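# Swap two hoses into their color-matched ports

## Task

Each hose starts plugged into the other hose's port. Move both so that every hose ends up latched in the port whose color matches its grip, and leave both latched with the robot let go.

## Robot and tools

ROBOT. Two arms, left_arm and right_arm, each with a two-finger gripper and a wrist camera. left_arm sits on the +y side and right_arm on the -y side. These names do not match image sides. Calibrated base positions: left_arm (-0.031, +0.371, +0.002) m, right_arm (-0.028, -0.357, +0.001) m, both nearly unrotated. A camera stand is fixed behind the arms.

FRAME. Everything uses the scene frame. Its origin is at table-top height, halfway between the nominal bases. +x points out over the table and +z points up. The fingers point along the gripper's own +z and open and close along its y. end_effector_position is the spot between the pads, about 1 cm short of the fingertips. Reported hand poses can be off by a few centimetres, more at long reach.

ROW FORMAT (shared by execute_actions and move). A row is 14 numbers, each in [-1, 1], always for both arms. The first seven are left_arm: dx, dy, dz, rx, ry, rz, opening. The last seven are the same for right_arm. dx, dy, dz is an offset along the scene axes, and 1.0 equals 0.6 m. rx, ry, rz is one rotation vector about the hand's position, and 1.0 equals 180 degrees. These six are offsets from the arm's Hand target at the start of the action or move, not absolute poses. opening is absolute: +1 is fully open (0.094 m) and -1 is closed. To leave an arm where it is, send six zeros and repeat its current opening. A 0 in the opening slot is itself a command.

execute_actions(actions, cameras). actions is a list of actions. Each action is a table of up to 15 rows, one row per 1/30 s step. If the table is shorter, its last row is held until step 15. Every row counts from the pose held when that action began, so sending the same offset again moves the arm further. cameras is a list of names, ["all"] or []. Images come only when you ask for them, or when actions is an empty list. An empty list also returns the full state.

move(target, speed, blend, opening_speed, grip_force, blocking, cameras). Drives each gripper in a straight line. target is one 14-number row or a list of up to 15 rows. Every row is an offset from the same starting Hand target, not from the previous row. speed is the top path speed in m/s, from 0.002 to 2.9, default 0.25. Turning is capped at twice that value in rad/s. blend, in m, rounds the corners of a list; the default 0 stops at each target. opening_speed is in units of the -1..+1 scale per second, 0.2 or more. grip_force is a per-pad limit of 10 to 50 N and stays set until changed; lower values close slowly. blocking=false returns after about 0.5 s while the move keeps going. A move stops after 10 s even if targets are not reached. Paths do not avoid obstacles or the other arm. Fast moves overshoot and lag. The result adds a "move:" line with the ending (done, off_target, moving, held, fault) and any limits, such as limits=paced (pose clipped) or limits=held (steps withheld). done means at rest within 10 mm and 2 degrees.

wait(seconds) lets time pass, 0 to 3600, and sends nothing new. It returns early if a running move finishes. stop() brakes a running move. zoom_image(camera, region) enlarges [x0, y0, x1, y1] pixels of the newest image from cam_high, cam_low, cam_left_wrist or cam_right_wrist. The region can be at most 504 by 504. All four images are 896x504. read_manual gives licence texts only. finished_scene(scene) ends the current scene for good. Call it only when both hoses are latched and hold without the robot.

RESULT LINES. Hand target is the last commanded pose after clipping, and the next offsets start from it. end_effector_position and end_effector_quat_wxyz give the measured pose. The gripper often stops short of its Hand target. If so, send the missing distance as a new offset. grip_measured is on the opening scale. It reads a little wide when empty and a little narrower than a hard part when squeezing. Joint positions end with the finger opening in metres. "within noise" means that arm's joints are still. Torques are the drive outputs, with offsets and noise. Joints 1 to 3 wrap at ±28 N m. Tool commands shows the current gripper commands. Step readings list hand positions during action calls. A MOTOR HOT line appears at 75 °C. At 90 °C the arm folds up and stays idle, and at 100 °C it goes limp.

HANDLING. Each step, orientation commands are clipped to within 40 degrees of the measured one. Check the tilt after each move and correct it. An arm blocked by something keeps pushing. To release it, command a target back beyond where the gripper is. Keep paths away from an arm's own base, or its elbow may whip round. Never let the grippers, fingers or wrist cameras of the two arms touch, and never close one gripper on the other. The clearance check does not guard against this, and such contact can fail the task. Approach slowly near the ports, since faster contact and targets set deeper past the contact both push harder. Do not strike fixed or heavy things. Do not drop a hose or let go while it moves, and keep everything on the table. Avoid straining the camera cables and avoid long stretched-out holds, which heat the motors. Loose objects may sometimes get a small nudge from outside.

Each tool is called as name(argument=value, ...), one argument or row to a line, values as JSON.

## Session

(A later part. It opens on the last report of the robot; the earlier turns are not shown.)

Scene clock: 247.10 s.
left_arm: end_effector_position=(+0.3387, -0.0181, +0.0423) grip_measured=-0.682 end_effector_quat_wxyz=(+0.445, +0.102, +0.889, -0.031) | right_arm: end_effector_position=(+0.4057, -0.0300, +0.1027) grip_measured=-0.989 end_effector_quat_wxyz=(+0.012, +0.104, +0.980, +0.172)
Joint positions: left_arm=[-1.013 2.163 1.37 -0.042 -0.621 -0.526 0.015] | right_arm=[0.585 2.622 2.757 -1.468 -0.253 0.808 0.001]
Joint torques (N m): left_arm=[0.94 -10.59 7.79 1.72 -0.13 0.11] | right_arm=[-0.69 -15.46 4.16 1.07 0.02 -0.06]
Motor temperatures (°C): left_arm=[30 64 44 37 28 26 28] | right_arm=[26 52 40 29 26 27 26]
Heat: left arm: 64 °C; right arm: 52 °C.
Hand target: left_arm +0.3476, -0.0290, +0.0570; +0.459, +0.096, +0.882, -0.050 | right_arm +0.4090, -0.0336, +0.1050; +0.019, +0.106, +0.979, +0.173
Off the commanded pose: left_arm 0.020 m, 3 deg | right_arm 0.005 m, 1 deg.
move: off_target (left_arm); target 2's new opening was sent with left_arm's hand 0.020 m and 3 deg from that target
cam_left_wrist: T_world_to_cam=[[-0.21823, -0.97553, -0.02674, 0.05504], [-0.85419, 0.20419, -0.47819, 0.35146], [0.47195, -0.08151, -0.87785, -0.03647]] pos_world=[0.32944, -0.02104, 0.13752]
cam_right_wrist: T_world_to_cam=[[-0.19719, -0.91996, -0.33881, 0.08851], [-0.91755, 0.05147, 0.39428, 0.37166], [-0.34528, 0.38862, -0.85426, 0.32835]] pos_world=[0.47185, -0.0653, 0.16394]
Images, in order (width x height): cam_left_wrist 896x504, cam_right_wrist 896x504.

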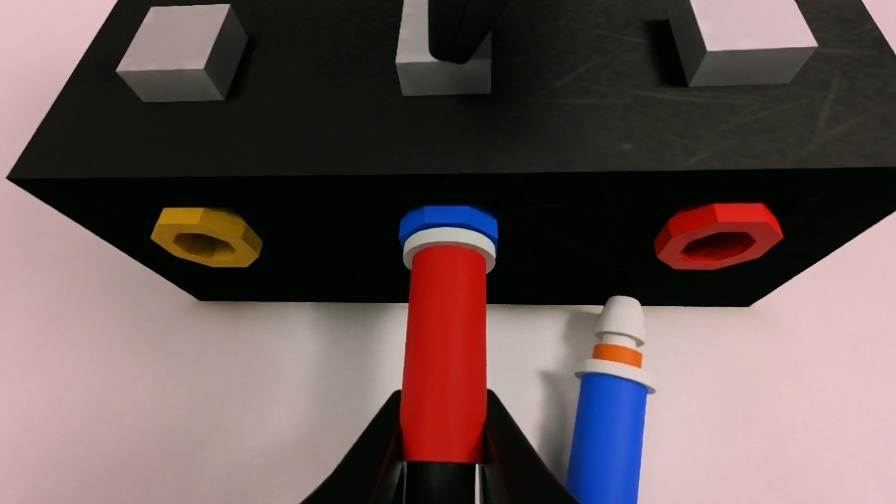

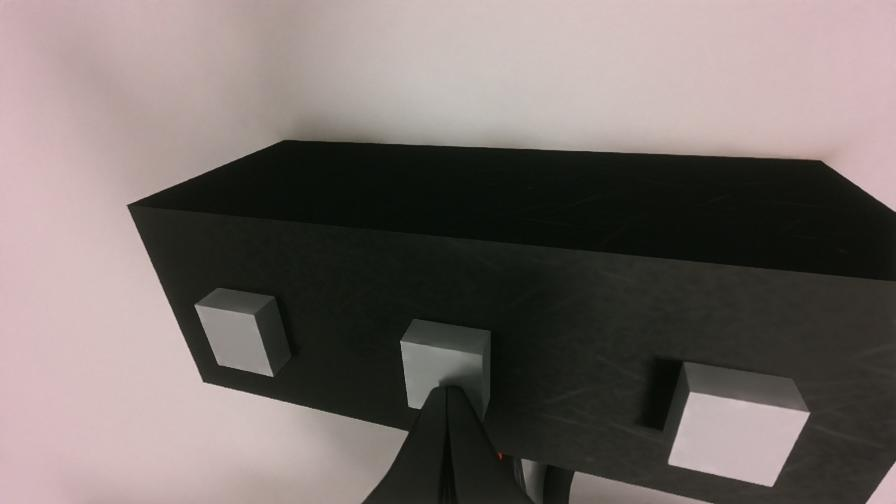

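move(
  target=[
    [-0.025,0.0055,0,0,0,0,-0.88,0.005,0.0033,0,0,0,0,-1],
    [-0.05,0.011,0,0,0,0,-0.88,0.005,0.0033,-0.08,0,0,0,-1],
  ],
  speed=0.15,
  cameras=["cam_right_wrist","cam_left_wrist"],
)

Scene clock: 252.50 s.
left_arm: end_effector_position=(+0.3222, -0.0151, +0.0380) grip_measured=-0.682 end_effector_quat_wxyz=(+0.449, +0.102, +0.887, -0.025) | right_arm: end_effector_position=(+0.4205, -0.0163, +0.0953) grip_measured=-0.989 end_effector_quat_wxyz=(+0.053, +0.090, +0.970, +0.219)
Joint positions: left_arm=[-1.047 2.143 1.314 -0.024 -0.657 -0.551 0.015] | right_arm=[0.583 2.466 2.387 -1.129 -0.28 0.801 0.001]
Joint torques (N m): left_arm=[-0.76 -13.68 4.3 1.61 -0.14 -0.09] | right_arm=[-0.51 -9.84 4.37 0.69 0.29 0.01]
Motor temperatures (°C): left_arm=[30 64 44 37 28 26 28] | right_arm=[26 53 40 29 26 27 26]
Heat: left arm: 64 °C; right arm: 53 °C.
Hand target: left_arm +0.3176, -0.0224, +0.0569; +0.459, +0.096, +0.882, -0.050 | right_arm +0.4121, -0.0316, +0.0570; +0.019, +0.106, +0.979, +0.173
Off the commanded pose: left_arm 0.021 m, 3 deg | right_arm 0.042 m, 7 deg.
move: off_target (left_arm, right_arm)
cam_left_wrist: T_world_to_cam=[[-0.21245, -0.97644, -0.03778, 0.05284], [-0.85064, 0.20382, -0.48464, 0.33377], [0.48092, -0.07083, -0.8739, -0.03517]] pos_world=[0.31205, -0.01893, 0.13302]
cam_right_wrist: T_world_to_cam=[[-0.14871, -0.88784, -0.43545, 0.09087], [-0.95138, 0.00833, 0.30791, 0.40909], [-0.26975, 0.46007, -0.84591, 0.29033]] pos_world=[0.48103, -0.0563, 0.1592]
Images, in order (width x height): cam_left_wrist 896x504, cam_right_wrist 896x504.

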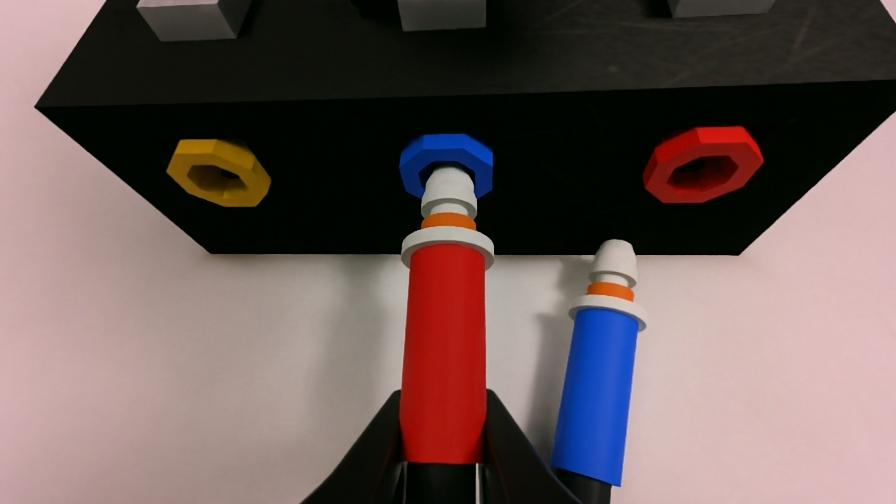

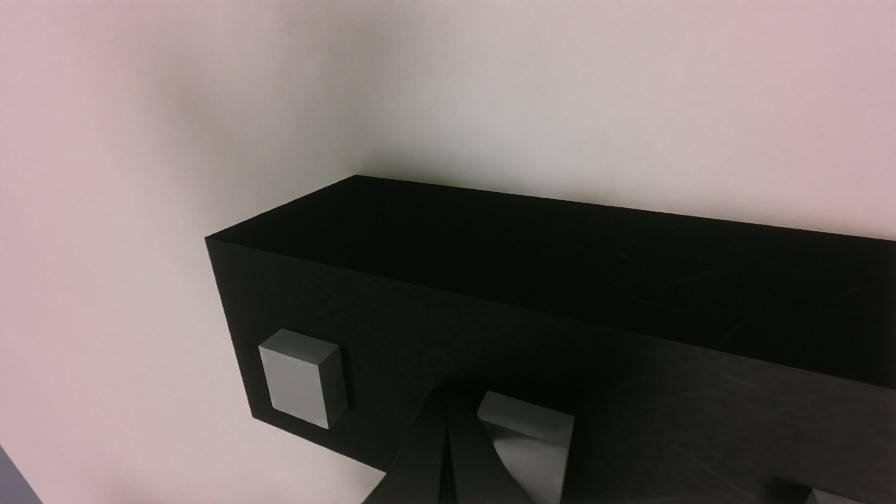

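move(
  target=[
    [-0.0407,0.0093,0.0583,0,0,0,-0.88,0,0,0.2,0,0,0,-1],
    [-0.0435,-0.0912,0.0583,0,0,-0.004,-0.88,-0.25,-0.28,0.24,0,0,0,-1],
    [-0.0435,-0.0912,0.018,0,0,-0.004,-0.88,-0.25,-0.28,0.24,0,0,0,-1],
  ],
  speed=0.2,
  blend=[0.01,0.01,0],
  cameras=["cam_left_wrist","cam_high"],
)

Scene clock: 271.57 s.
left_arm: end_effector_position=(+0.2902, -0.0702, +0.0571) grip_measured=-0.682 end_effector_quat_wxyz=(+0.444, +0.116, +0.888, -0.038) | right_arm: end_effector_position=(+0.2625, -0.2002, +0.1976) grip_measured=-0.989 end_effector_quat_wxyz=(+0.012, +0.108, +0.981, +0.162)
Joint positions: left_arm=[-1.16 2.209 1.53 -0.225 -0.697 -0.639 0.015] | right_arm=[0.368 1.646 1.635 -1.39 -0.279 0.591 0.001]
Joint torques (N m): left_arm=[-0.23 -11.51 6.05 1.65 -0.47 -0.12] | right_arm=[-0.57 -8.73 5.27 0.92 -0.26 -0.09]
Motor temperatures (°C): left_arm=[30 72 42 37 28 26 29] | right_arm=[26 51 40 29 26 27 26]
Heat: left arm: 72 °C; right arm: 51 °C.
Hand target: left_arm +0.2915, -0.0772, +0.0678; +0.459, +0.101, +0.881, -0.053 | right_arm +0.2620, -0.1996, +0.2010; +0.019, +0.106, +0.979, +0.173
Off the commanded pose: left_arm 0.013 m, 3 deg | right_arm 0.004 m, 2 deg.
move: off_target (left_arm)
cam_left_wrist: T_world_to_cam=[[-0.24722, -0.96859, -0.02679, 0.00296], [-0.84791, 0.22963, -0.47783, 0.32764], [0.46898, -0.09541, -0.87804, -0.00492]] pos_world=[0.28084, -0.07284, 0.15232]
Images, in order (width x height): cam_high 896x504, cam_left_wrist 896x504.

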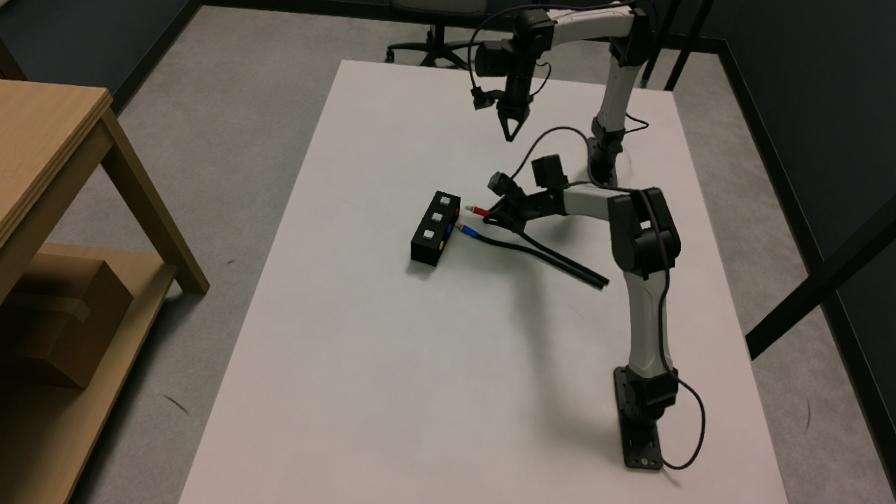

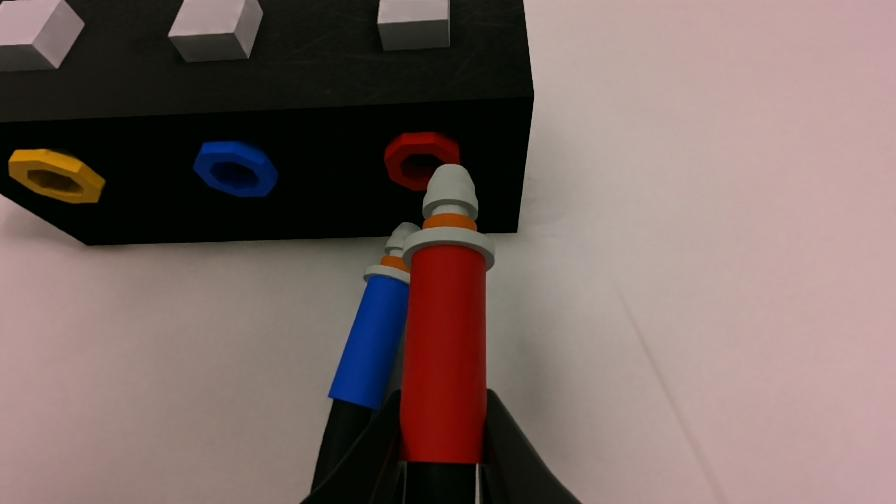

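move(
  target=[0.0115,0.0117,-0.02,0,0,0,-0.88,0,0,0,0,0,0,-1],
  speed=0.15,
  cameras=["cam_left_wrist"],
)

Scene clock: 280.20 s.
left_arm: end_effector_position=(+0.2937, -0.0706, +0.0552) grip_measured=-0.682 end_effector_quat_wxyz=(+0.452, +0.106, +0.884, -0.050) | right_arm: end_effector_position=(+0.2625, -0.2002, +0.1976) grip_measured=-0.989 end_effector_quat_wxyz=(+0.012, +0.108, +0.981, +0.162)
Joint positions: left_arm=[-1.154 2.209 1.502 -0.161 -0.697 -0.639 0.015] | right_arm=[0.368 1.646 1.635 -1.39 -0.279 0.591 0.001]
Joint torques (N m): left_arm=[1.18 -10.86 4.86 1.7 -0.31 0.08] | right_arm=[-0.57 -8.7 5.16 0.93 -0.25 -0.07]
Motor temperatures (°C): left_arm=[30 72 43 38 28 26 29] | right_arm=[26 50 40 29 26 27 26]
Heat: left arm: 72 °C; right arm: 50 °C.
Hand target: left_arm +0.2983, -0.0702, +0.0558; +0.459, +0.102, +0.881, -0.053 | right_arm +0.2620, -0.1996, +0.2010; +0.019, +0.106, +0.979, +0.173
Off the commanded pose: left_arm 0.005 m, 1 deg | right_arm 0.004 m, 2 deg.
move: done
cam_left_wrist: T_world_to_cam=[[-0.24149, -0.9704, 0.00062, 0.00003], [-0.84211, 0.20924, -0.49706, 0.32771], [0.48222, -0.12056, -0.86771, -0.0145]] pos_world=[0.28297, -0.07029, 0.15031]

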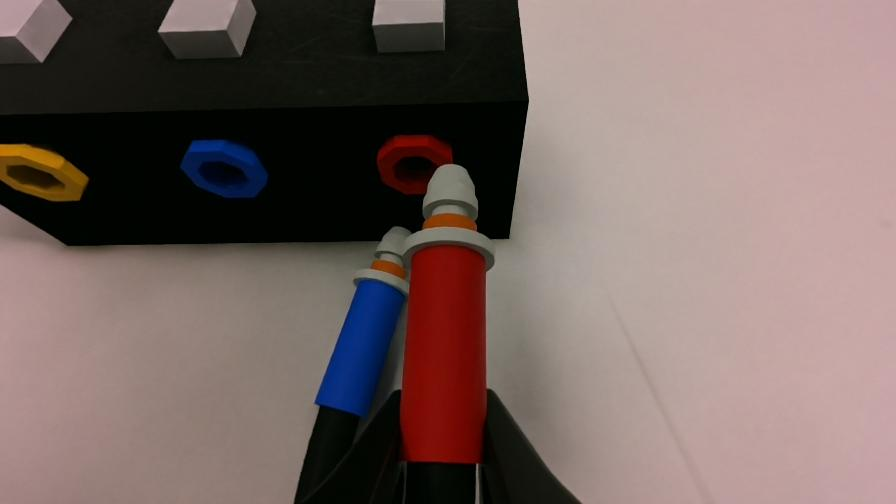

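move(
  target=[0.003,0.018,-0.018,0,0,0,-0.88,0,0,0,0,0,0,-1],
  speed=0.15,
  cameras=["cam_left_wrist"],
)

Scene clock: 285.27 s.
left_arm: end_effector_position=(+0.2964, -0.0574, +0.0388) grip_measured=-0.682 end_effector_quat_wxyz=(+0.451, +0.105, +0.885, -0.043) | right_arm: end_effector_position=(+0.2625, -0.2002, +0.1976) grip_measured=-0.989 end_effector_quat_wxyz=(+0.012, +0.108, +0.981, +0.162)
Joint positions: left_arm=[-1.139 2.209 1.43 -0.094 -0.695 -0.63 0.015] | right_arm=[0.368 1.646 1.635 -1.39 -0.279 0.591 0.001]
Joint torques (N m): left_arm=[1.03 -11.56 4.85 1.68 -0.22 0.12] | right_arm=[-0.57 -8.68 5.18 0.92 -0.24 -0.07]
Motor temperatures (°C): left_arm=[30 72 43 38 28 26 29] | right_arm=[26 50 40 29 26 27 26]
Heat: left arm: 72 °C; right arm: 50 °C.
Hand target: left_arm +0.3002, -0.0593, +0.0450; +0.459, +0.101, +0.881, -0.053 | right_arm +0.2620, -0.1996, +0.2010; +0.019, +0.106, +0.979, +0.173
Off the commanded pose: left_arm 0.007 m, 1 deg | right_arm 0.004 m, 2 deg.
move: done
cam_left_wrist: T_world_to_cam=[[-0.23294, -0.97246, -0.00838, 0.01123], [-0.84461, 0.20657, -0.49393, 0.31958], [0.48206, -0.10798, -0.86946, -0.02764]] pos_world=[0.28586, -0.05808, 0.13391]

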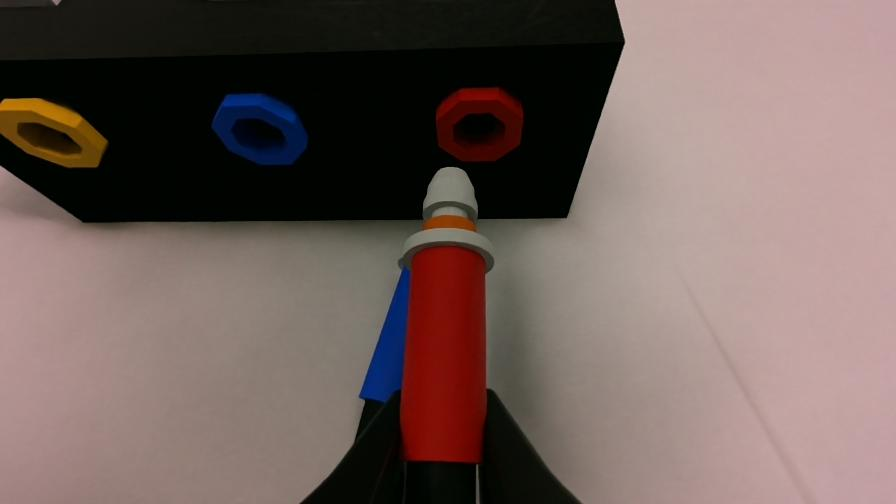

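move(
  target=[0.0138,-0.0187,0.002,0,0,0,-0.88,0,0,0,0,0,0,-1],
  speed=0.15,
  cameras=["cam_left_wrist"],
)

Scene clock: 292.60 s.
left_arm: end_effector_position=(+0.3007, -0.0627, +0.0357) grip_measured=-0.682 end_effector_quat_wxyz=(+0.450, +0.107, +0.885, -0.042) | right_arm: end_effector_position=(+0.2625, -0.2002, +0.1976) grip_measured=-0.989 end_effector_quat_wxyz=(+0.012, +0.108, +0.981, +0.162)
Joint positions: left_arm=[-1.135 2.237 1.466 -0.102 -0.691 -0.623 0.015] | right_arm=[0.368 1.646 1.635 -1.39 -0.279 0.591 0.001]
Joint torques (N m): left_arm=[1.18 -10.76 7.86 1.52 -0.22 0.11] | right_arm=[-0.55 -8.69 5.18 0.93 -0.25 -0.07]
Motor temperatures (°C): left_arm=[30 72 42 38 28 26 29] | right_arm=[26 49 39 29 26 27 26]
Heat: left arm: 72 °C; right arm: 49 °C.
Hand target: left_arm +0.3083, -0.0706, +0.0462; +0.459, +0.102, +0.881, -0.053 | right_arm +0.2620, -0.1996, +0.2010; +0.019, +0.106, +0.979, +0.173
Off the commanded pose: left_arm 0.015 m, 2 deg | right_arm 0.004 m, 2 deg.
move: off_target (left_arm)
cam_left_wrist: T_world_to_cam=[[-0.23532, -0.97183, -0.01289, 0.00802], [-0.84487, 0.2111, -0.49156, 0.323], [0.48043, -0.10479, -0.87075, -0.03223]] pos_world=[0.29026, -0.06377, 0.13081]

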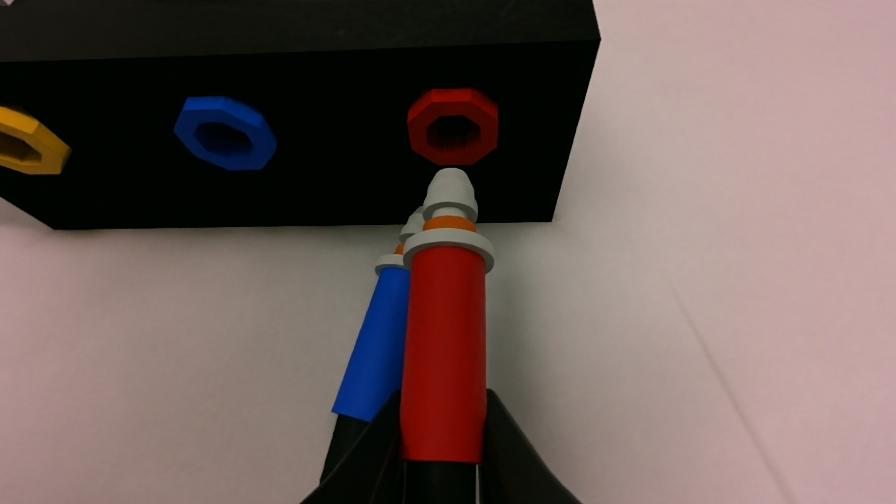

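move(
  target=[
    [0.011,-0.0025,0.0095,0,0,0,-0.88,0,0,0,0,0,0,-1],
    [0.062,-0.0142,0.0095,0,0,0,-0.88,0,0,0,0,0,0,-1],
  ],
  speed=0.1,
  cameras=["cam_left_wrist"],
)

Scene clock: 299.07 s.
left_arm: end_effector_position=(+0.3200, -0.0660, +0.0373) grip_measured=-0.682 end_effector_quat_wxyz=(+0.438, +0.123, +0.890, -0.020) | right_arm: end_effector_position=(+0.2625, -0.2002, +0.1976) grip_measured=-0.989 end_effector_quat_wxyz=(+0.012, +0.108, +0.981, +0.162)
Joint positions: left_arm=[-1.1 2.287 1.586 -0.201 -0.669 -0.575 0.015] | right_arm=[0.368 1.646 1.635 -1.39 -0.279 0.591 0.001]
Joint torques (N m): left_arm=[3.81 -10.18 8.91 2.07 0 0.2] | right_arm=[-0.57 -8.7 5.18 0.93 -0.24 -0.06]
Motor temperatures (°C): left_arm=[30 71 43 37 28 26 29] | right_arm=[26 49 39 29 26 27 26]
Heat: left arm: 71 °C; right arm: 49 °C.
Hand target: left_arm +0.3456, -0.0790, +0.0518; +0.459, +0.101, +0.881, -0.053 | right_arm +0.2620, -0.1996, +0.2010; +0.019, +0.106, +0.979, +0.173
Off the commanded pose: left_arm 0.032 m, 5 deg | right_arm 0.004 m, 2 deg.
move: off_target (left_arm)
cam_left_wrist: T_world_to_cam=[[-0.24433, -0.96771, -0.06203, 0.0143], [-0.85271, 0.24487, -0.46143, 0.34447], [0.46172, -0.05985, -0.885, -0.03097]] pos_world=[0.31153, -0.07237, 0.13243]

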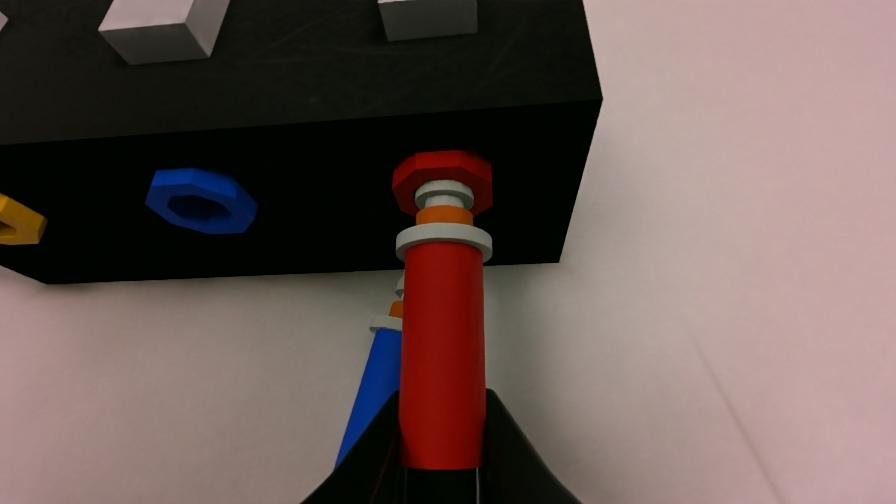

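move(
  target=[0.07,-0.018,0.006,0,0,-0.015,-0.88,0,0,0,0,0,0,-1],
  speed=0.15,
  cameras=["cam_left_wrist"],
)

Scene clock: 303.17 s.
left_arm: end_effector_position=(+0.3232, -0.0643, +0.0332) grip_measured=-0.682 end_effector_quat_wxyz=(+0.392, +0.172, +0.904, -0.002) | right_arm: end_effector_position=(+0.2625, -0.2002, +0.1976) grip_measured=-0.989 end_effector_quat_wxyz=(+0.012, +0.108, +0.981, +0.162)
Joint positions: left_arm=[-1.071 2.305 1.674 -0.347 -0.581 -0.501 0.015] | right_arm=[0.368 1.646 1.635 -1.39 -0.279 0.591 0.001]
Joint torques (N m): left_arm=[7.72 -8.77 10.09 3.19 -0.17 0.42] | right_arm=[-0.57 -8.68 5.19 0.93 -0.24 -0.06]
Motor temperatures (°C): left_arm=[30 70 43 38 28 26 29] | right_arm=[26 48 39 29 26 27 26]
Heat: left arm: 70 °C; right arm: 48 °C.
Hand target: left_arm +0.3876, -0.0899, +0.0554; +0.457, +0.122, +0.879, -0.064 | right_arm +0.2620, -0.1996, +0.2010; +0.019, +0.106, +0.979, +0.173
Off the commanded pose: left_arm 0.073 m, 12 deg | right_arm 0.004 m, 2 deg.
move: off_target (left_arm)
cam_left_wrist: T_world_to_cam=[[-0.32, -0.93972, -0.12056, 0.04468], [-0.86813, 0.34179, -0.35991, 0.35264], [0.37942, -0.01051, -0.92516, -0.0049]] pos_world=[0.32229, -0.0786, 0.12777]

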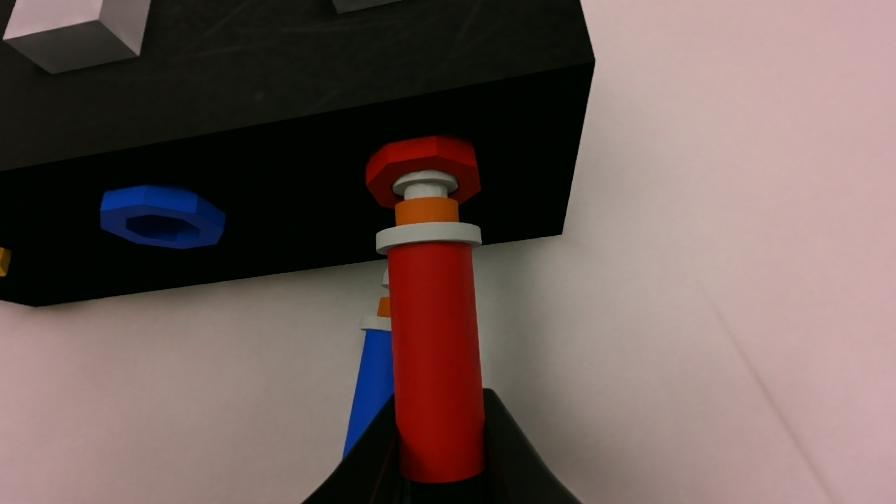

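move(
  target=[-0.126,0.0315,0.0077,0,0,0.015,-0.88,0,0,0,0,0,0,-1],
  speed=0.15,
  cameras=["cam_left_wrist"],
)

Scene clock: 311.40 s.
left_arm: end_effector_position=(+0.3121, -0.0676, +0.0338) grip_measured=-0.682 end_effector_quat_wxyz=(+0.439, +0.120, +0.890, -0.032) | right_arm: end_effector_position=(+0.2625, -0.2002, +0.1976) grip_measured=-0.989 end_effector_quat_wxyz=(+0.012, +0.108, +0.981, +0.162)
Joint positions: left_arm=[-1.113 2.275 1.545 -0.161 -0.664 -0.591 0.015] | right_arm=[0.368 1.646 1.635 -1.39 -0.279 0.591 0.001]
Joint torques (N m): left_arm=[-0.24 -15.24 4.46 1.61 -0.46 -0.14] | right_arm=[-0.54 -8.7 5.15 0.93 -0.25 -0.07]
Motor temperatures (°C): left_arm=[31 68 44 41 28 26 29] | right_arm=[26 48 39 29 26 27 26]
Heat: left arm: 68 °C; right arm: 48 °C.
Hand target: left_arm +0.3120, -0.0709, +0.0600; +0.459, +0.102, +0.881, -0.053 | right_arm +0.2620, -0.1996, +0.2010; +0.019, +0.106, +0.979, +0.173
Off the commanded pose: left_arm 0.027 m, 4 deg | right_arm 0.004 m, 2 deg.
move: off_target (left_arm)
cam_left_wrist: T_world_to_cam=[[-0.2502, -0.96742, -0.03857, 0.01176], [-0.85175, 0.23888, -0.46633, 0.33586], [0.46035, -0.08383, -0.88377, -0.03174]] pos_world=[0.30362, -0.07151, 0.12902]

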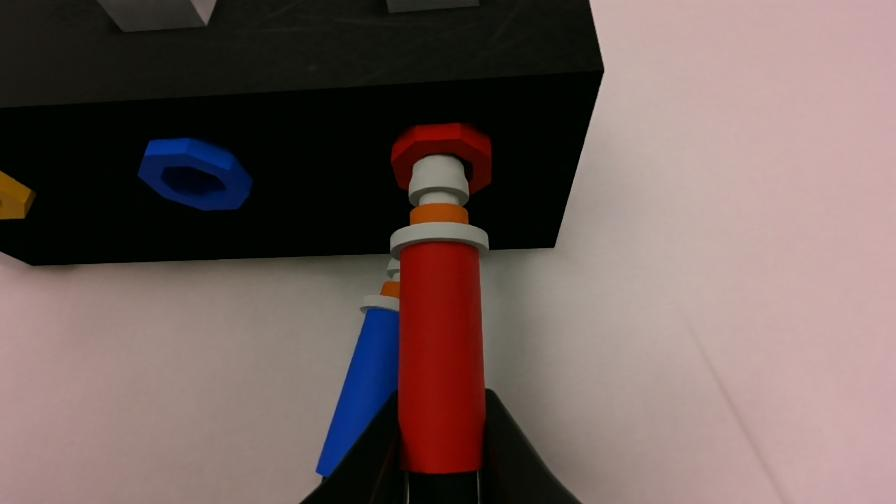

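move(
  target=[-0.03,0.006,0,0,0,0,-0.88,0,0,0,0,0,0,-1],
  speed=0.15,
  cameras=["cam_left_wrist"],
)

Scene clock: 318.13 s.
left_arm: end_effector_position=(+0.2952, -0.0646, +0.0360) grip_measured=-0.682 end_effector_quat_wxyz=(+0.443, +0.117, +0.888, -0.033) | right_arm: end_effector_position=(+0.2625, -0.2002, +0.1976) grip_measured=-0.989 end_effector_quat_wxyz=(+0.012, +0.108, +0.981, +0.162)
Joint positions: left_arm=[-1.146 2.239 1.488 -0.152 -0.691 -0.623 0.015] | right_arm=[0.368 1.646 1.635 -1.39 -0.279 0.591 0.001]
Joint torques (N m): left_arm=[-0.24 -14.89 4.51 1.51 -0.41 -0.12] | right_arm=[-0.58 -8.69 5.18 0.93 -0.24 -0.06]
Motor temperatures (°C): left_arm=[31 70 44 40 28 26 29] | right_arm=[26 48 39 28 26 27 26]
Heat: left arm: 70 °C; right arm: 48 °C.
Hand target: left_arm +0.2940, -0.0674, +0.0601; +0.459, +0.102, +0.881, -0.053 | right_arm +0.2620, -0.1996, +0.2010; +0.019, +0.106, +0.979, +0.173
Off the commanded pose: left_arm 0.024 m, 3 deg | right_arm 0.004 m, 2 deg.
move: off_target (left_arm)
cam_left_wrist: T_world_to_cam=[[-0.24628, -0.96856, -0.03509, 0.00905], [-0.84856, 0.23298, -0.47504, 0.32084], [0.46829, -0.08722, -0.87926, -0.02447]] pos_world=[0.28594, -0.06812, 0.13122]

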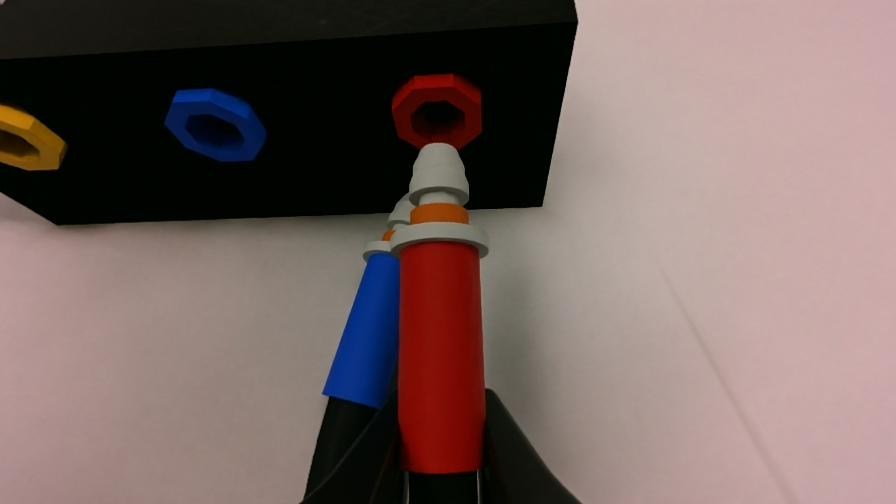

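move(
  target=[0.002,-0.0005,0.022,0.0105,0.046,0,-0.88,0,0,0,0,0,0,-1],
  speed=0.15,
  cameras=["cam_left_wrist"],
)

Scene clock: 324.57 s.
left_arm: end_effector_position=(+0.2874, -0.0582, +0.0407) grip_measured=-0.682 end_effector_quat_wxyz=(+0.375, +0.126, +0.918, -0.014) | right_arm: end_effector_position=(+0.2625, -0.2002, +0.1976) grip_measured=-0.989 end_effector_quat_wxyz=(+0.012, +0.108, +0.981, +0.162)
Joint positions: left_arm=[-1.13 2.237 1.62 -0.438 -0.599 -0.682 0.015] | right_arm=[0.368 1.646 1.635 -1.39 -0.279 0.591 0.001]
Joint torques (N m): left_arm=[1.16 -14.58 7.87 1.24 -0.2 -0.11] | right_arm=[-0.57 -8.68 5.19 0.93 -0.24 -0.06]
Motor temperatures (°C): left_arm=[31 74 43 38 28 26 29] | right_arm=[26 47 39 28 26 27 26]
Heat: left arm: 74 °C; right arm: 47 °C.
Hand target: left_arm +0.2952, -0.0677, +0.0733; +0.392, +0.105, +0.913, -0.046 | right_arm +0.2620, -0.1996, +0.2010; +0.019, +0.106, +0.979, +0.173
Off the commanded pose: left_arm 0.035 m, 5 deg | right_arm 0.004 m, 2 deg.
move: off_target (left_arm)
cam_left_wrist: T_world_to_cam=[[-0.2492, -0.96665, -0.0591, 0.01548], [-0.90749, 0.25438, -0.33428, 0.32739], [0.33817, -0.02967, -0.94062, 0.02713]] pos_world=[0.29179, -0.06751, 0.13587]

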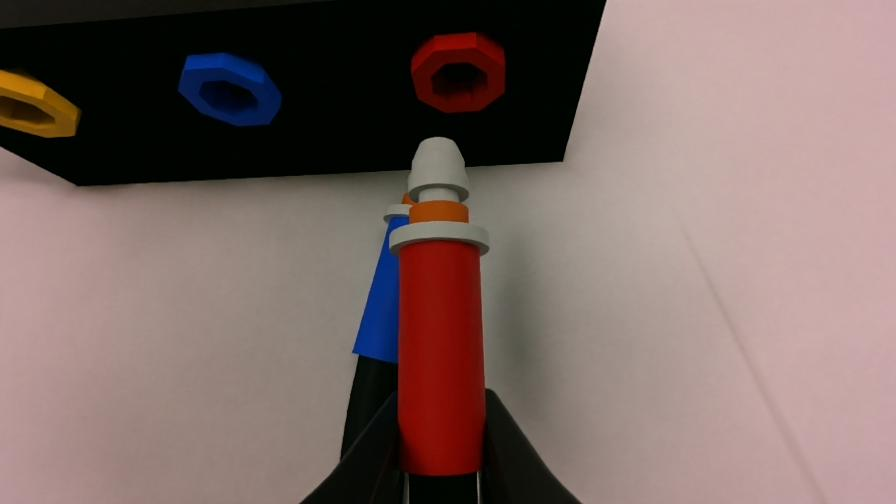

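move(
  target=[0.02,-0.018,0.001,0,0,-0.005,-0.88,0,0,0,0,0,0,-1],
  speed=0.2,
  cameras=["cam_left_wrist"],
)

Scene clock: 329.20 s.
left_arm: end_effector_position=(+0.3000, -0.0718, +0.0633) grip_measured=-0.682 end_effector_quat_wxyz=(+0.384, +0.116, +0.915, -0.037) | right_arm: end_effector_position=(+0.2625, -0.2002, +0.1976) grip_measured=-0.989 end_effector_quat_wxyz=(+0.012, +0.108, +0.981, +0.162)
Joint positions: left_arm=[-1.115 2.243 1.704 -0.46 -0.58 -0.676 0.015] | right_arm=[0.368 1.646 1.635 -1.39 -0.279 0.591 0.001]
Joint torques (N m): left_arm=[1.18 -11.32 8.1 1.36 -0.2 0.11] | right_arm=[-0.54 -8.69 5.15 0.93 -0.24 -0.07]
Motor temperatures (°C): left_arm=[31 76 44 38 28 26 29] | right_arm=[26 47 39 28 26 27 26]
Heat: left arm: 76 °C; right arm: 47 °C. Fold the left arm in close to its base, or ease its load, before you think long.
Hand target: left_arm +0.3072, -0.0785, +0.0739; +0.392, +0.112, +0.912, -0.049 | right_arm +0.2620, -0.1996, +0.2010; +0.019, +0.106, +0.979, +0.173
Off the commanded pose: left_arm 0.014 m, 2 deg | right_arm 0.004 m, 2 deg.
MOTOR HOT: joint 2 (shoulder) of the left arm reports 76 °C; the controller's stop level is 90 °C. To cool a motor, set the load down, stop pushing, or move to a pose that needs little force.
move: off_target (left_arm)
cam_left_wrist: T_world_to_cam=[[-0.24773, -0.96878, -0.01038, 0.00306], [-0.90365, 0.23491, -0.3581, 0.34885], [0.34936, -0.07933, -0.93363, 0.03631]] pos_world=[0.30331, -0.07611, 0.15886]

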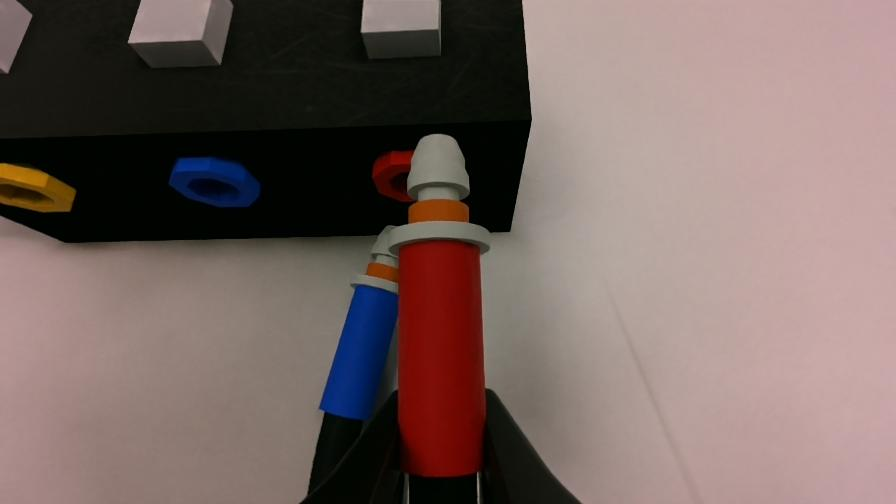

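move(
  target=[
    [-0.075,-0.06,0,0,0,0,-0.88,-0.08,-0.2,0,0,0,0,-1],
    [-0.075,-0.06,-0.085,0,0,0,-0.88,-0.08,-0.2,0,0,0,0,-1],
    [-0.075,-0.06,-0.085,0,0,0,-0.2,-0.08,-0.2,0,0,0,0,-1],
    [-0.15,-0.045,0.03,0,0,0,-0.2,-0.08,-0.2,0,0,0,0,-1],
    [-0.2,0.5,0.2,0,0,0,-0.2,-0.08,-0.2,0,0,0,0,-1],
  ],
  speed=0.25,
  blend=[0.01,0,0,0.02,0],
  opening_speed=1,
  cameras=["cam_left_wrist","cam_high"],
)

zoom_image(
  camera="cam_high",
  region=[400, 170, 620, 310],
)

Scene clock: 341.33 s.
left_arm: end_effector_position=(+0.1872, +0.2204, +0.1985) grip_measured=-0.202 end_effector_quat_wxyz=(+0.396, +0.107, +0.910, -0.053) | right_arm: end_effector_position=(+0.2218, -0.3209, +0.1999) grip_measured=-0.989 end_effector_quat_wxyz=(+0.026, +0.104, +0.980, +0.166)
Joint positions: left_arm=[-0.914 0.903 0.864 -0.824 -0.461 -0.494 0.037] | right_arm=[-0.065 1.444 1.449 -1.515 -0.332 0.137 0.001]
Joint torques (N m): left_arm=[1.18 -1.03 5.01 1.53 -0.07 0.13] | right_arm=[-0.73 -6.38 5.05 0.32 -0.29 -0.08]
Motor temperatures (°C): left_arm=[30 74 45 37 28 26 29] | right_arm=[26 46 39 28 26 27 26]
Heat: left arm: 74 °C; right arm: 46 °C. Fold the left arm in close to its base, or ease its load, before you think long.
Hand target: left_arm +0.1872, +0.2215, +0.1939; +0.392, +0.112, +0.912, -0.049 | right_arm +0.2140, -0.3196, +0.2010; +0.019, +0.106, +0.979, +0.173
Off the commanded pose: left_arm 0.005 m, 1 deg | right_arm 0.008 m, 1 deg.
MOTOR HOT: still on. Joint 2 (shoulder) of the left arm reports 74 °C.
move: done
cam_left_wrist: T_world_to_cam=[[-0.24443, -0.96945, 0.02052, 0.25311], [-0.89585, 0.21767, -0.3874, 0.23483], [0.37109, -0.11308, -0.92168, 0.22607]] pos_world=[0.18835, 0.21983, 0.29414]
Images, in order (width x height): cam_high 896x504, cam_left_wrist 896x504.

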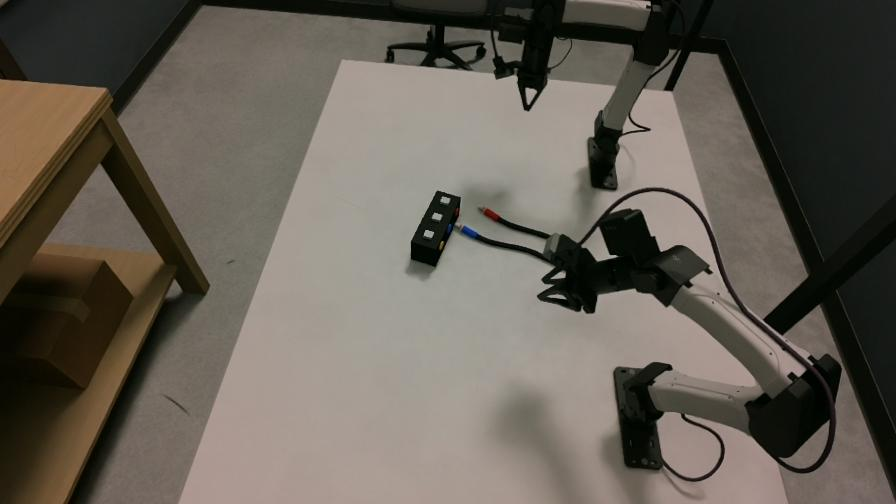

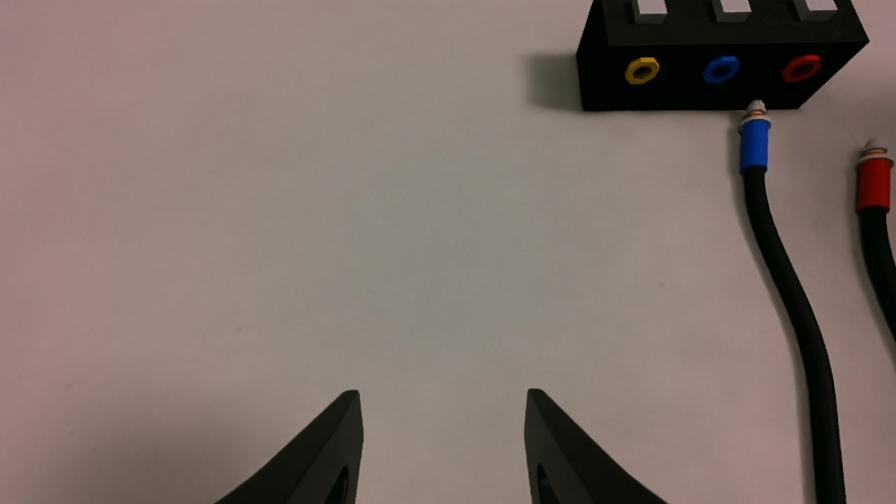

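Scaled by 2.291.

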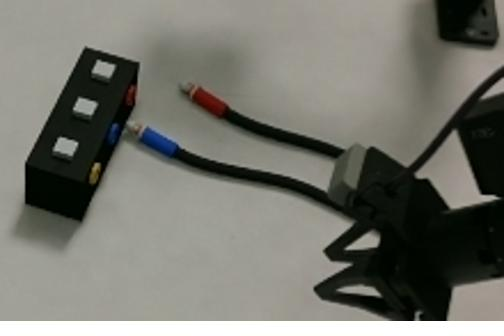

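move(
  target=[0,0,0,0,0,0,-0.2,0.027,0.316,-0.118,-0.1572,-0.218,-0.0471,-0.2],
  speed=0.35,
  cameras=["cam_right_wrist"],
)

Scene clock: 350.20 s.
left_arm: end_effector_position=(+0.1872, +0.2204, +0.1985) grip_measured=-0.202 end_effector_quat_wxyz=(+0.396, +0.108, +0.910, -0.053) | right_arm: end_effector_position=(+0.2241, -0.1385, +0.1244) grip_measured=-0.202 end_effector_quat_wxyz=(+0.368, +0.092, +0.924, -0.055)
Joint positions: left_arm=[-0.914 0.903 0.864 -0.824 -0.461 -0.494 0.037] | right_arm=[1.09 1.568 1.102 -0.871 0.733 1.179 0.038]
Joint torques (N m): left_arm=[1.18 -1.05 5.01 1.54 -0.07 0.12] | right_arm=[0.24 -5.05 8.79 1.03 0.67 0.2]
Motor temperatures (°C): left_arm=[30 66 44 37 28 26 29] | right_arm=[26 45 39 28 26 27 25]
Heat: left arm: 66 °C; right arm: 45 °C.
Hand target: left_arm +0.1873, +0.2215, +0.1939; +0.392, +0.112, +0.912, -0.049 | right_arm +0.2302, -0.1299, +0.1303; +0.380, +0.104, +0.918, -0.043
Off the commanded pose: left_arm 0.005 m, 1 deg | right_arm 0.012 m, 2 deg.
MOTOR HOT: cleared for the motors of the left arm.
move: off_target (right_arm)
cam_right_wrist: T_world_to_cam=[[-0.2086, -0.97733, 0.03627, -0.09187], [-0.92392, 0.18477, -0.335, 0.31261], [0.3207, -0.10339, -0.94152, 0.11986]] pos_world=[0.23123, -0.13515, 0.22091]

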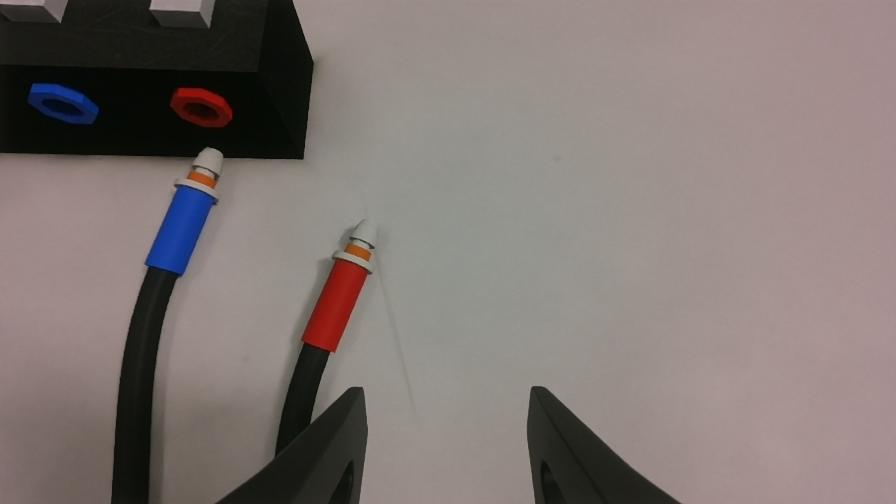

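move(
  target=[0,0,0,0,0,0,-0.2,0.0447,0.0932,-0.1205,0,0,-0.089,-0.2],
  speed=0.25,
  cameras=["cam_right_wrist"],
)

Scene clock: 358.27 s.
left_arm: end_effector_position=(+0.1872, +0.2204, +0.1985) grip_measured=-0.202 end_effector_quat_wxyz=(+0.396, +0.108, +0.910, -0.053) | right_arm: end_effector_position=(+0.2553, -0.0786, +0.0561) grip_measured=-0.202 end_effector_quat_wxyz=(+0.361, +0.228, +0.899, -0.096)
Joint positions: left_arm=[-0.914 0.903 0.864 -0.824 -0.461 -0.494 0.037] | right_arm=[1.105 2.073 1.465 -0.984 0.767 1.59 0.038]
Joint torques (N m): left_arm=[1.18 -1.05 5.01 1.54 -0.08 0.12] | right_arm=[0.64 -8.54 8.03 0.14 0.73 0.21]
Motor temperatures (°C): left_arm=[30 61 43 37 28 26 28] | right_arm=[26 44 40 28 26 27 25]
Heat: left arm: 61 °C; right arm: 44 °C.
Hand target: left_arm +0.1873, +0.2215, +0.1939; +0.392, +0.112, +0.912, -0.049 | right_arm +0.2570, -0.0740, +0.0580; +0.370, +0.231, +0.894, -0.096
Off the commanded pose: left_arm 0.005 m, 1 deg | right_arm 0.005 m, 1 deg.
move: done
cam_right_wrist: T_world_to_cam=[[-0.47705, -0.87882, 0.01012, 0.05349], [-0.82822, 0.44566, -0.33975, 0.30389], [0.29407, -0.17046, -0.94046, 0.0532]] pos_world=[0.26156, -0.07935, 0.15274]

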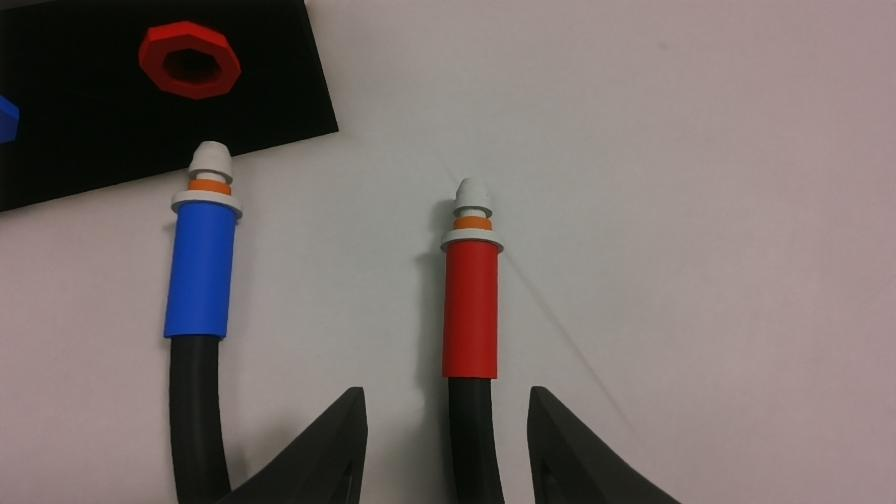

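move(
  target=[
    [0,0,0,0,0,0,-0.2,0.0425,-0.045,-0.0692,0,0,0,-0.2],
    [0,0,0,0,0,0,-0.2,0.0425,-0.045,-0.0692,0,0,0,-0.88],
  ],
  speed=0.15,
  opening_speed=1,
  cameras=["cam_right_wrist"],
)

Scene clock: 367.50 s.
left_arm: end_effector_position=(+0.1872, +0.2204, +0.1985) grip_measured=-0.202 end_effector_quat_wxyz=(+0.396, +0.108, +0.910, -0.053) | right_arm: end_effector_position=(+0.2831, -0.0985, +0.0259) grip_measured=-0.672 end_effector_quat_wxyz=(+0.372, +0.232, +0.894, -0.091)
Joint positions: left_arm=[-0.914 0.903 0.864 -0.824 -0.461 -0.494 0.037] | right_arm=[1.021 2.084 1.337 -0.749 0.784 1.478 0.015]
Joint torques (N m): left_arm=[1.18 -1.05 5.01 1.54 -0.08 0.12] | right_arm=[-0.28 -8.53 4.16 0.7 0.53 0.01]
Motor temperatures (°C): left_arm=[30 57 43 36 28 26 28] | right_arm=[26 44 40 28 26 27 25]
Heat: left arm: 57 °C; right arm: 44 °C.
Hand target: left_arm +0.1873, +0.2215, +0.1939; +0.392, +0.112, +0.912, -0.049 | right_arm +0.2825, -0.1011, +0.0164; +0.370, +0.231, +0.895, -0.096
Off the commanded pose: left_arm 0.005 m, 1 deg | right_arm 0.010 m, 1 deg.
move: done
cam_right_wrist: T_world_to_cam=[[-0.48031, -0.87707, -0.00766, 0.0511], [-0.81743, 0.45078, -0.35863, 0.3234], [0.31799, -0.16599, -0.93345, 0.00672]] pos_world=[0.28676, -0.09985, 0.12265]

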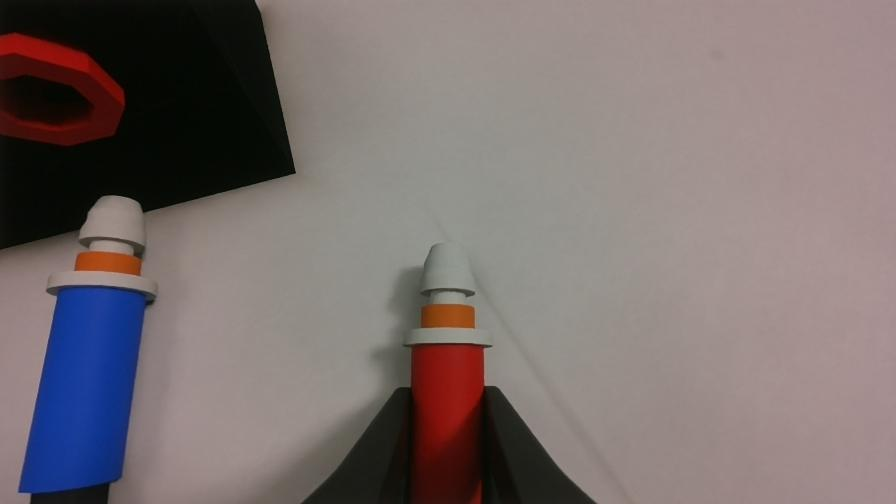

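move(
  target=[
    [0,0,0,0,0,0,-0.2,-0.017,0.007,0.108,0,0,0,-0.88],
    [0,0,0,0,0,0,-0.2,0.054,0.0723,0.07,0,0,0.091,-0.88],
    [0,0,0,0,0,0,-0.2,0.054,0.0723,0.0543,0,0,0.091,-0.88],
  ],
  speed=0.2,
  blend=[0.01,0.01,0],
  cameras=["cam_right_wrist"],
)

Scene clock: 381.07 s.
left_arm: end_effector_position=(+0.1872, +0.2204, +0.1985) grip_measured=-0.202 end_effector_quat_wxyz=(+0.396, +0.108, +0.910, -0.053) | right_arm: end_effector_position=(+0.3129, -0.0567, +0.0577) grip_measured=-0.672 end_effector_quat_wxyz=(+0.383, +0.099, +0.917, -0.043)
Joint positions: left_arm=[-0.914 0.903 0.864 -0.824 -0.461 -0.494 0.037] | right_arm=[0.998 2.032 1.376 -0.561 0.724 1.059 0.015]
Joint torques (N m): left_arm=[1.17 -1.05 5.03 1.54 -0.08 0.12] | right_arm=[-0.69 -8.94 5.15 1.34 0.42 0.01]
Heat: left arm: 53 °C; right arm: 45 °C.
Hand target: left_arm +0.1873, +0.2215, +0.1939; +0.392, +0.112, +0.912, -0.049 | right_arm +0.3149, -0.0577, +0.0491; +0.380, +0.101, +0.918, -0.042
Off the commanded pose: left_arm 0.005 m, 1 deg | right_arm 0.009 m, 0 deg.
move: done; blend cut to 0.0047 m at target 2
cam_right_wrist: T_world_to_cam=[[-0.21266, -0.97712, 0.00408, 0.01223], [-0.91086, 0.19673, -0.36282, 0.3554], [0.35372, -0.08087, -0.93185, 0.0274]] pos_world=[0.31663, -0.05575, 0.15443]

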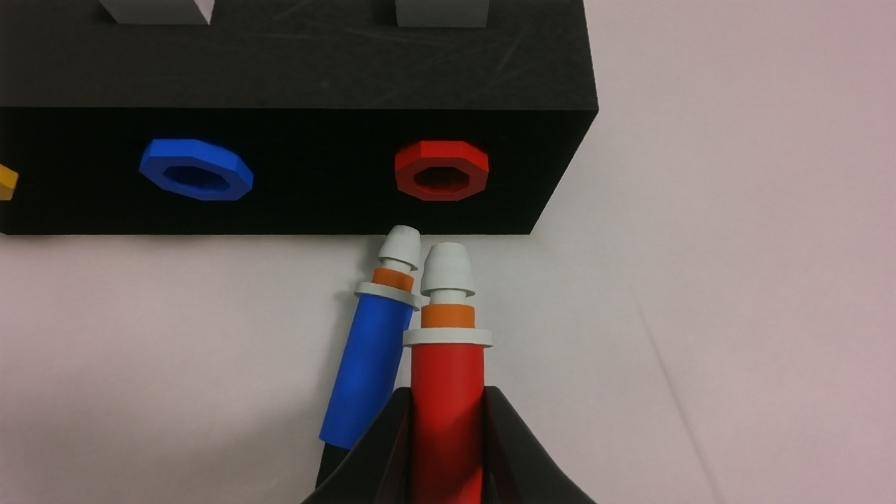

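move(
  target=[0,0,0,0,0,0,-0.2,0.037,-0.001,0,0,0,0,-0.88],
  speed=0.12,
  cameras=["cam_right_wrist"],
)

Scene clock: 394.23 s.
left_arm: end_effector_position=(+0.1872, +0.2204, +0.1985) grip_measured=-0.202 end_effector_quat_wxyz=(+0.396, +0.108, +0.910, -0.053) | right_arm: end_effector_position=(+0.3285, -0.0683, +0.0455) grip_measured=-0.672 end_effector_quat_wxyz=(+0.372, +0.094, +0.921, -0.059)
Joint positions: left_arm=[-0.914 0.903 0.864 -0.824 -0.461 -0.494 0.037] | right_arm=[0.948 2.066 1.385 -0.541 0.704 1.003 0.015]
Joint torques (N m): left_arm=[1.17 -1.03 5.01 1.54 -0.07 0.12] | right_arm=[-0.32 -9.16 8.73 1.38 0.44 -0.01]
Motor temperatures (°C): left_arm=[30 51 42 36 28 26 28] | right_arm=[26 46 39 28 26 27 26]
Heat: left arm: 51 °C; right arm: 46 °C.
Hand target: left_arm +0.1873, +0.2215, +0.1939; +0.392, +0.112, +0.912, -0.049 | right_arm +0.3372, -0.0583, +0.0491; +0.380, +0.102, +0.918, -0.042
Off the commanded pose: left_arm 0.005 m, 1 deg | right_arm 0.014 m, 2 deg.
move: off_target (right_arm)
cam_right_wrist: T_world_to_cam=[[-0.2155, -0.97566, 0.0406, 0.00351], [-0.9197, 0.18881, -0.34425, 0.369], [0.3282, -0.11153, -0.938, 0.01611]] pos_world=[0.33484, -0.06445, 0.142]

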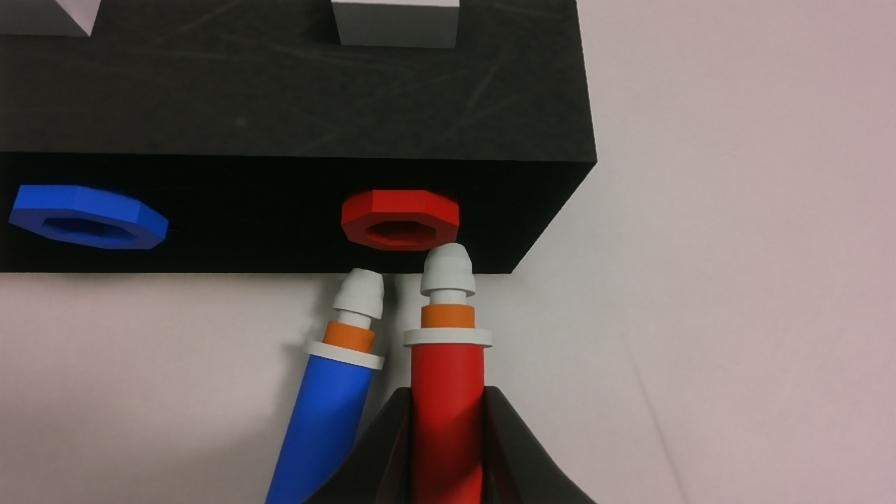

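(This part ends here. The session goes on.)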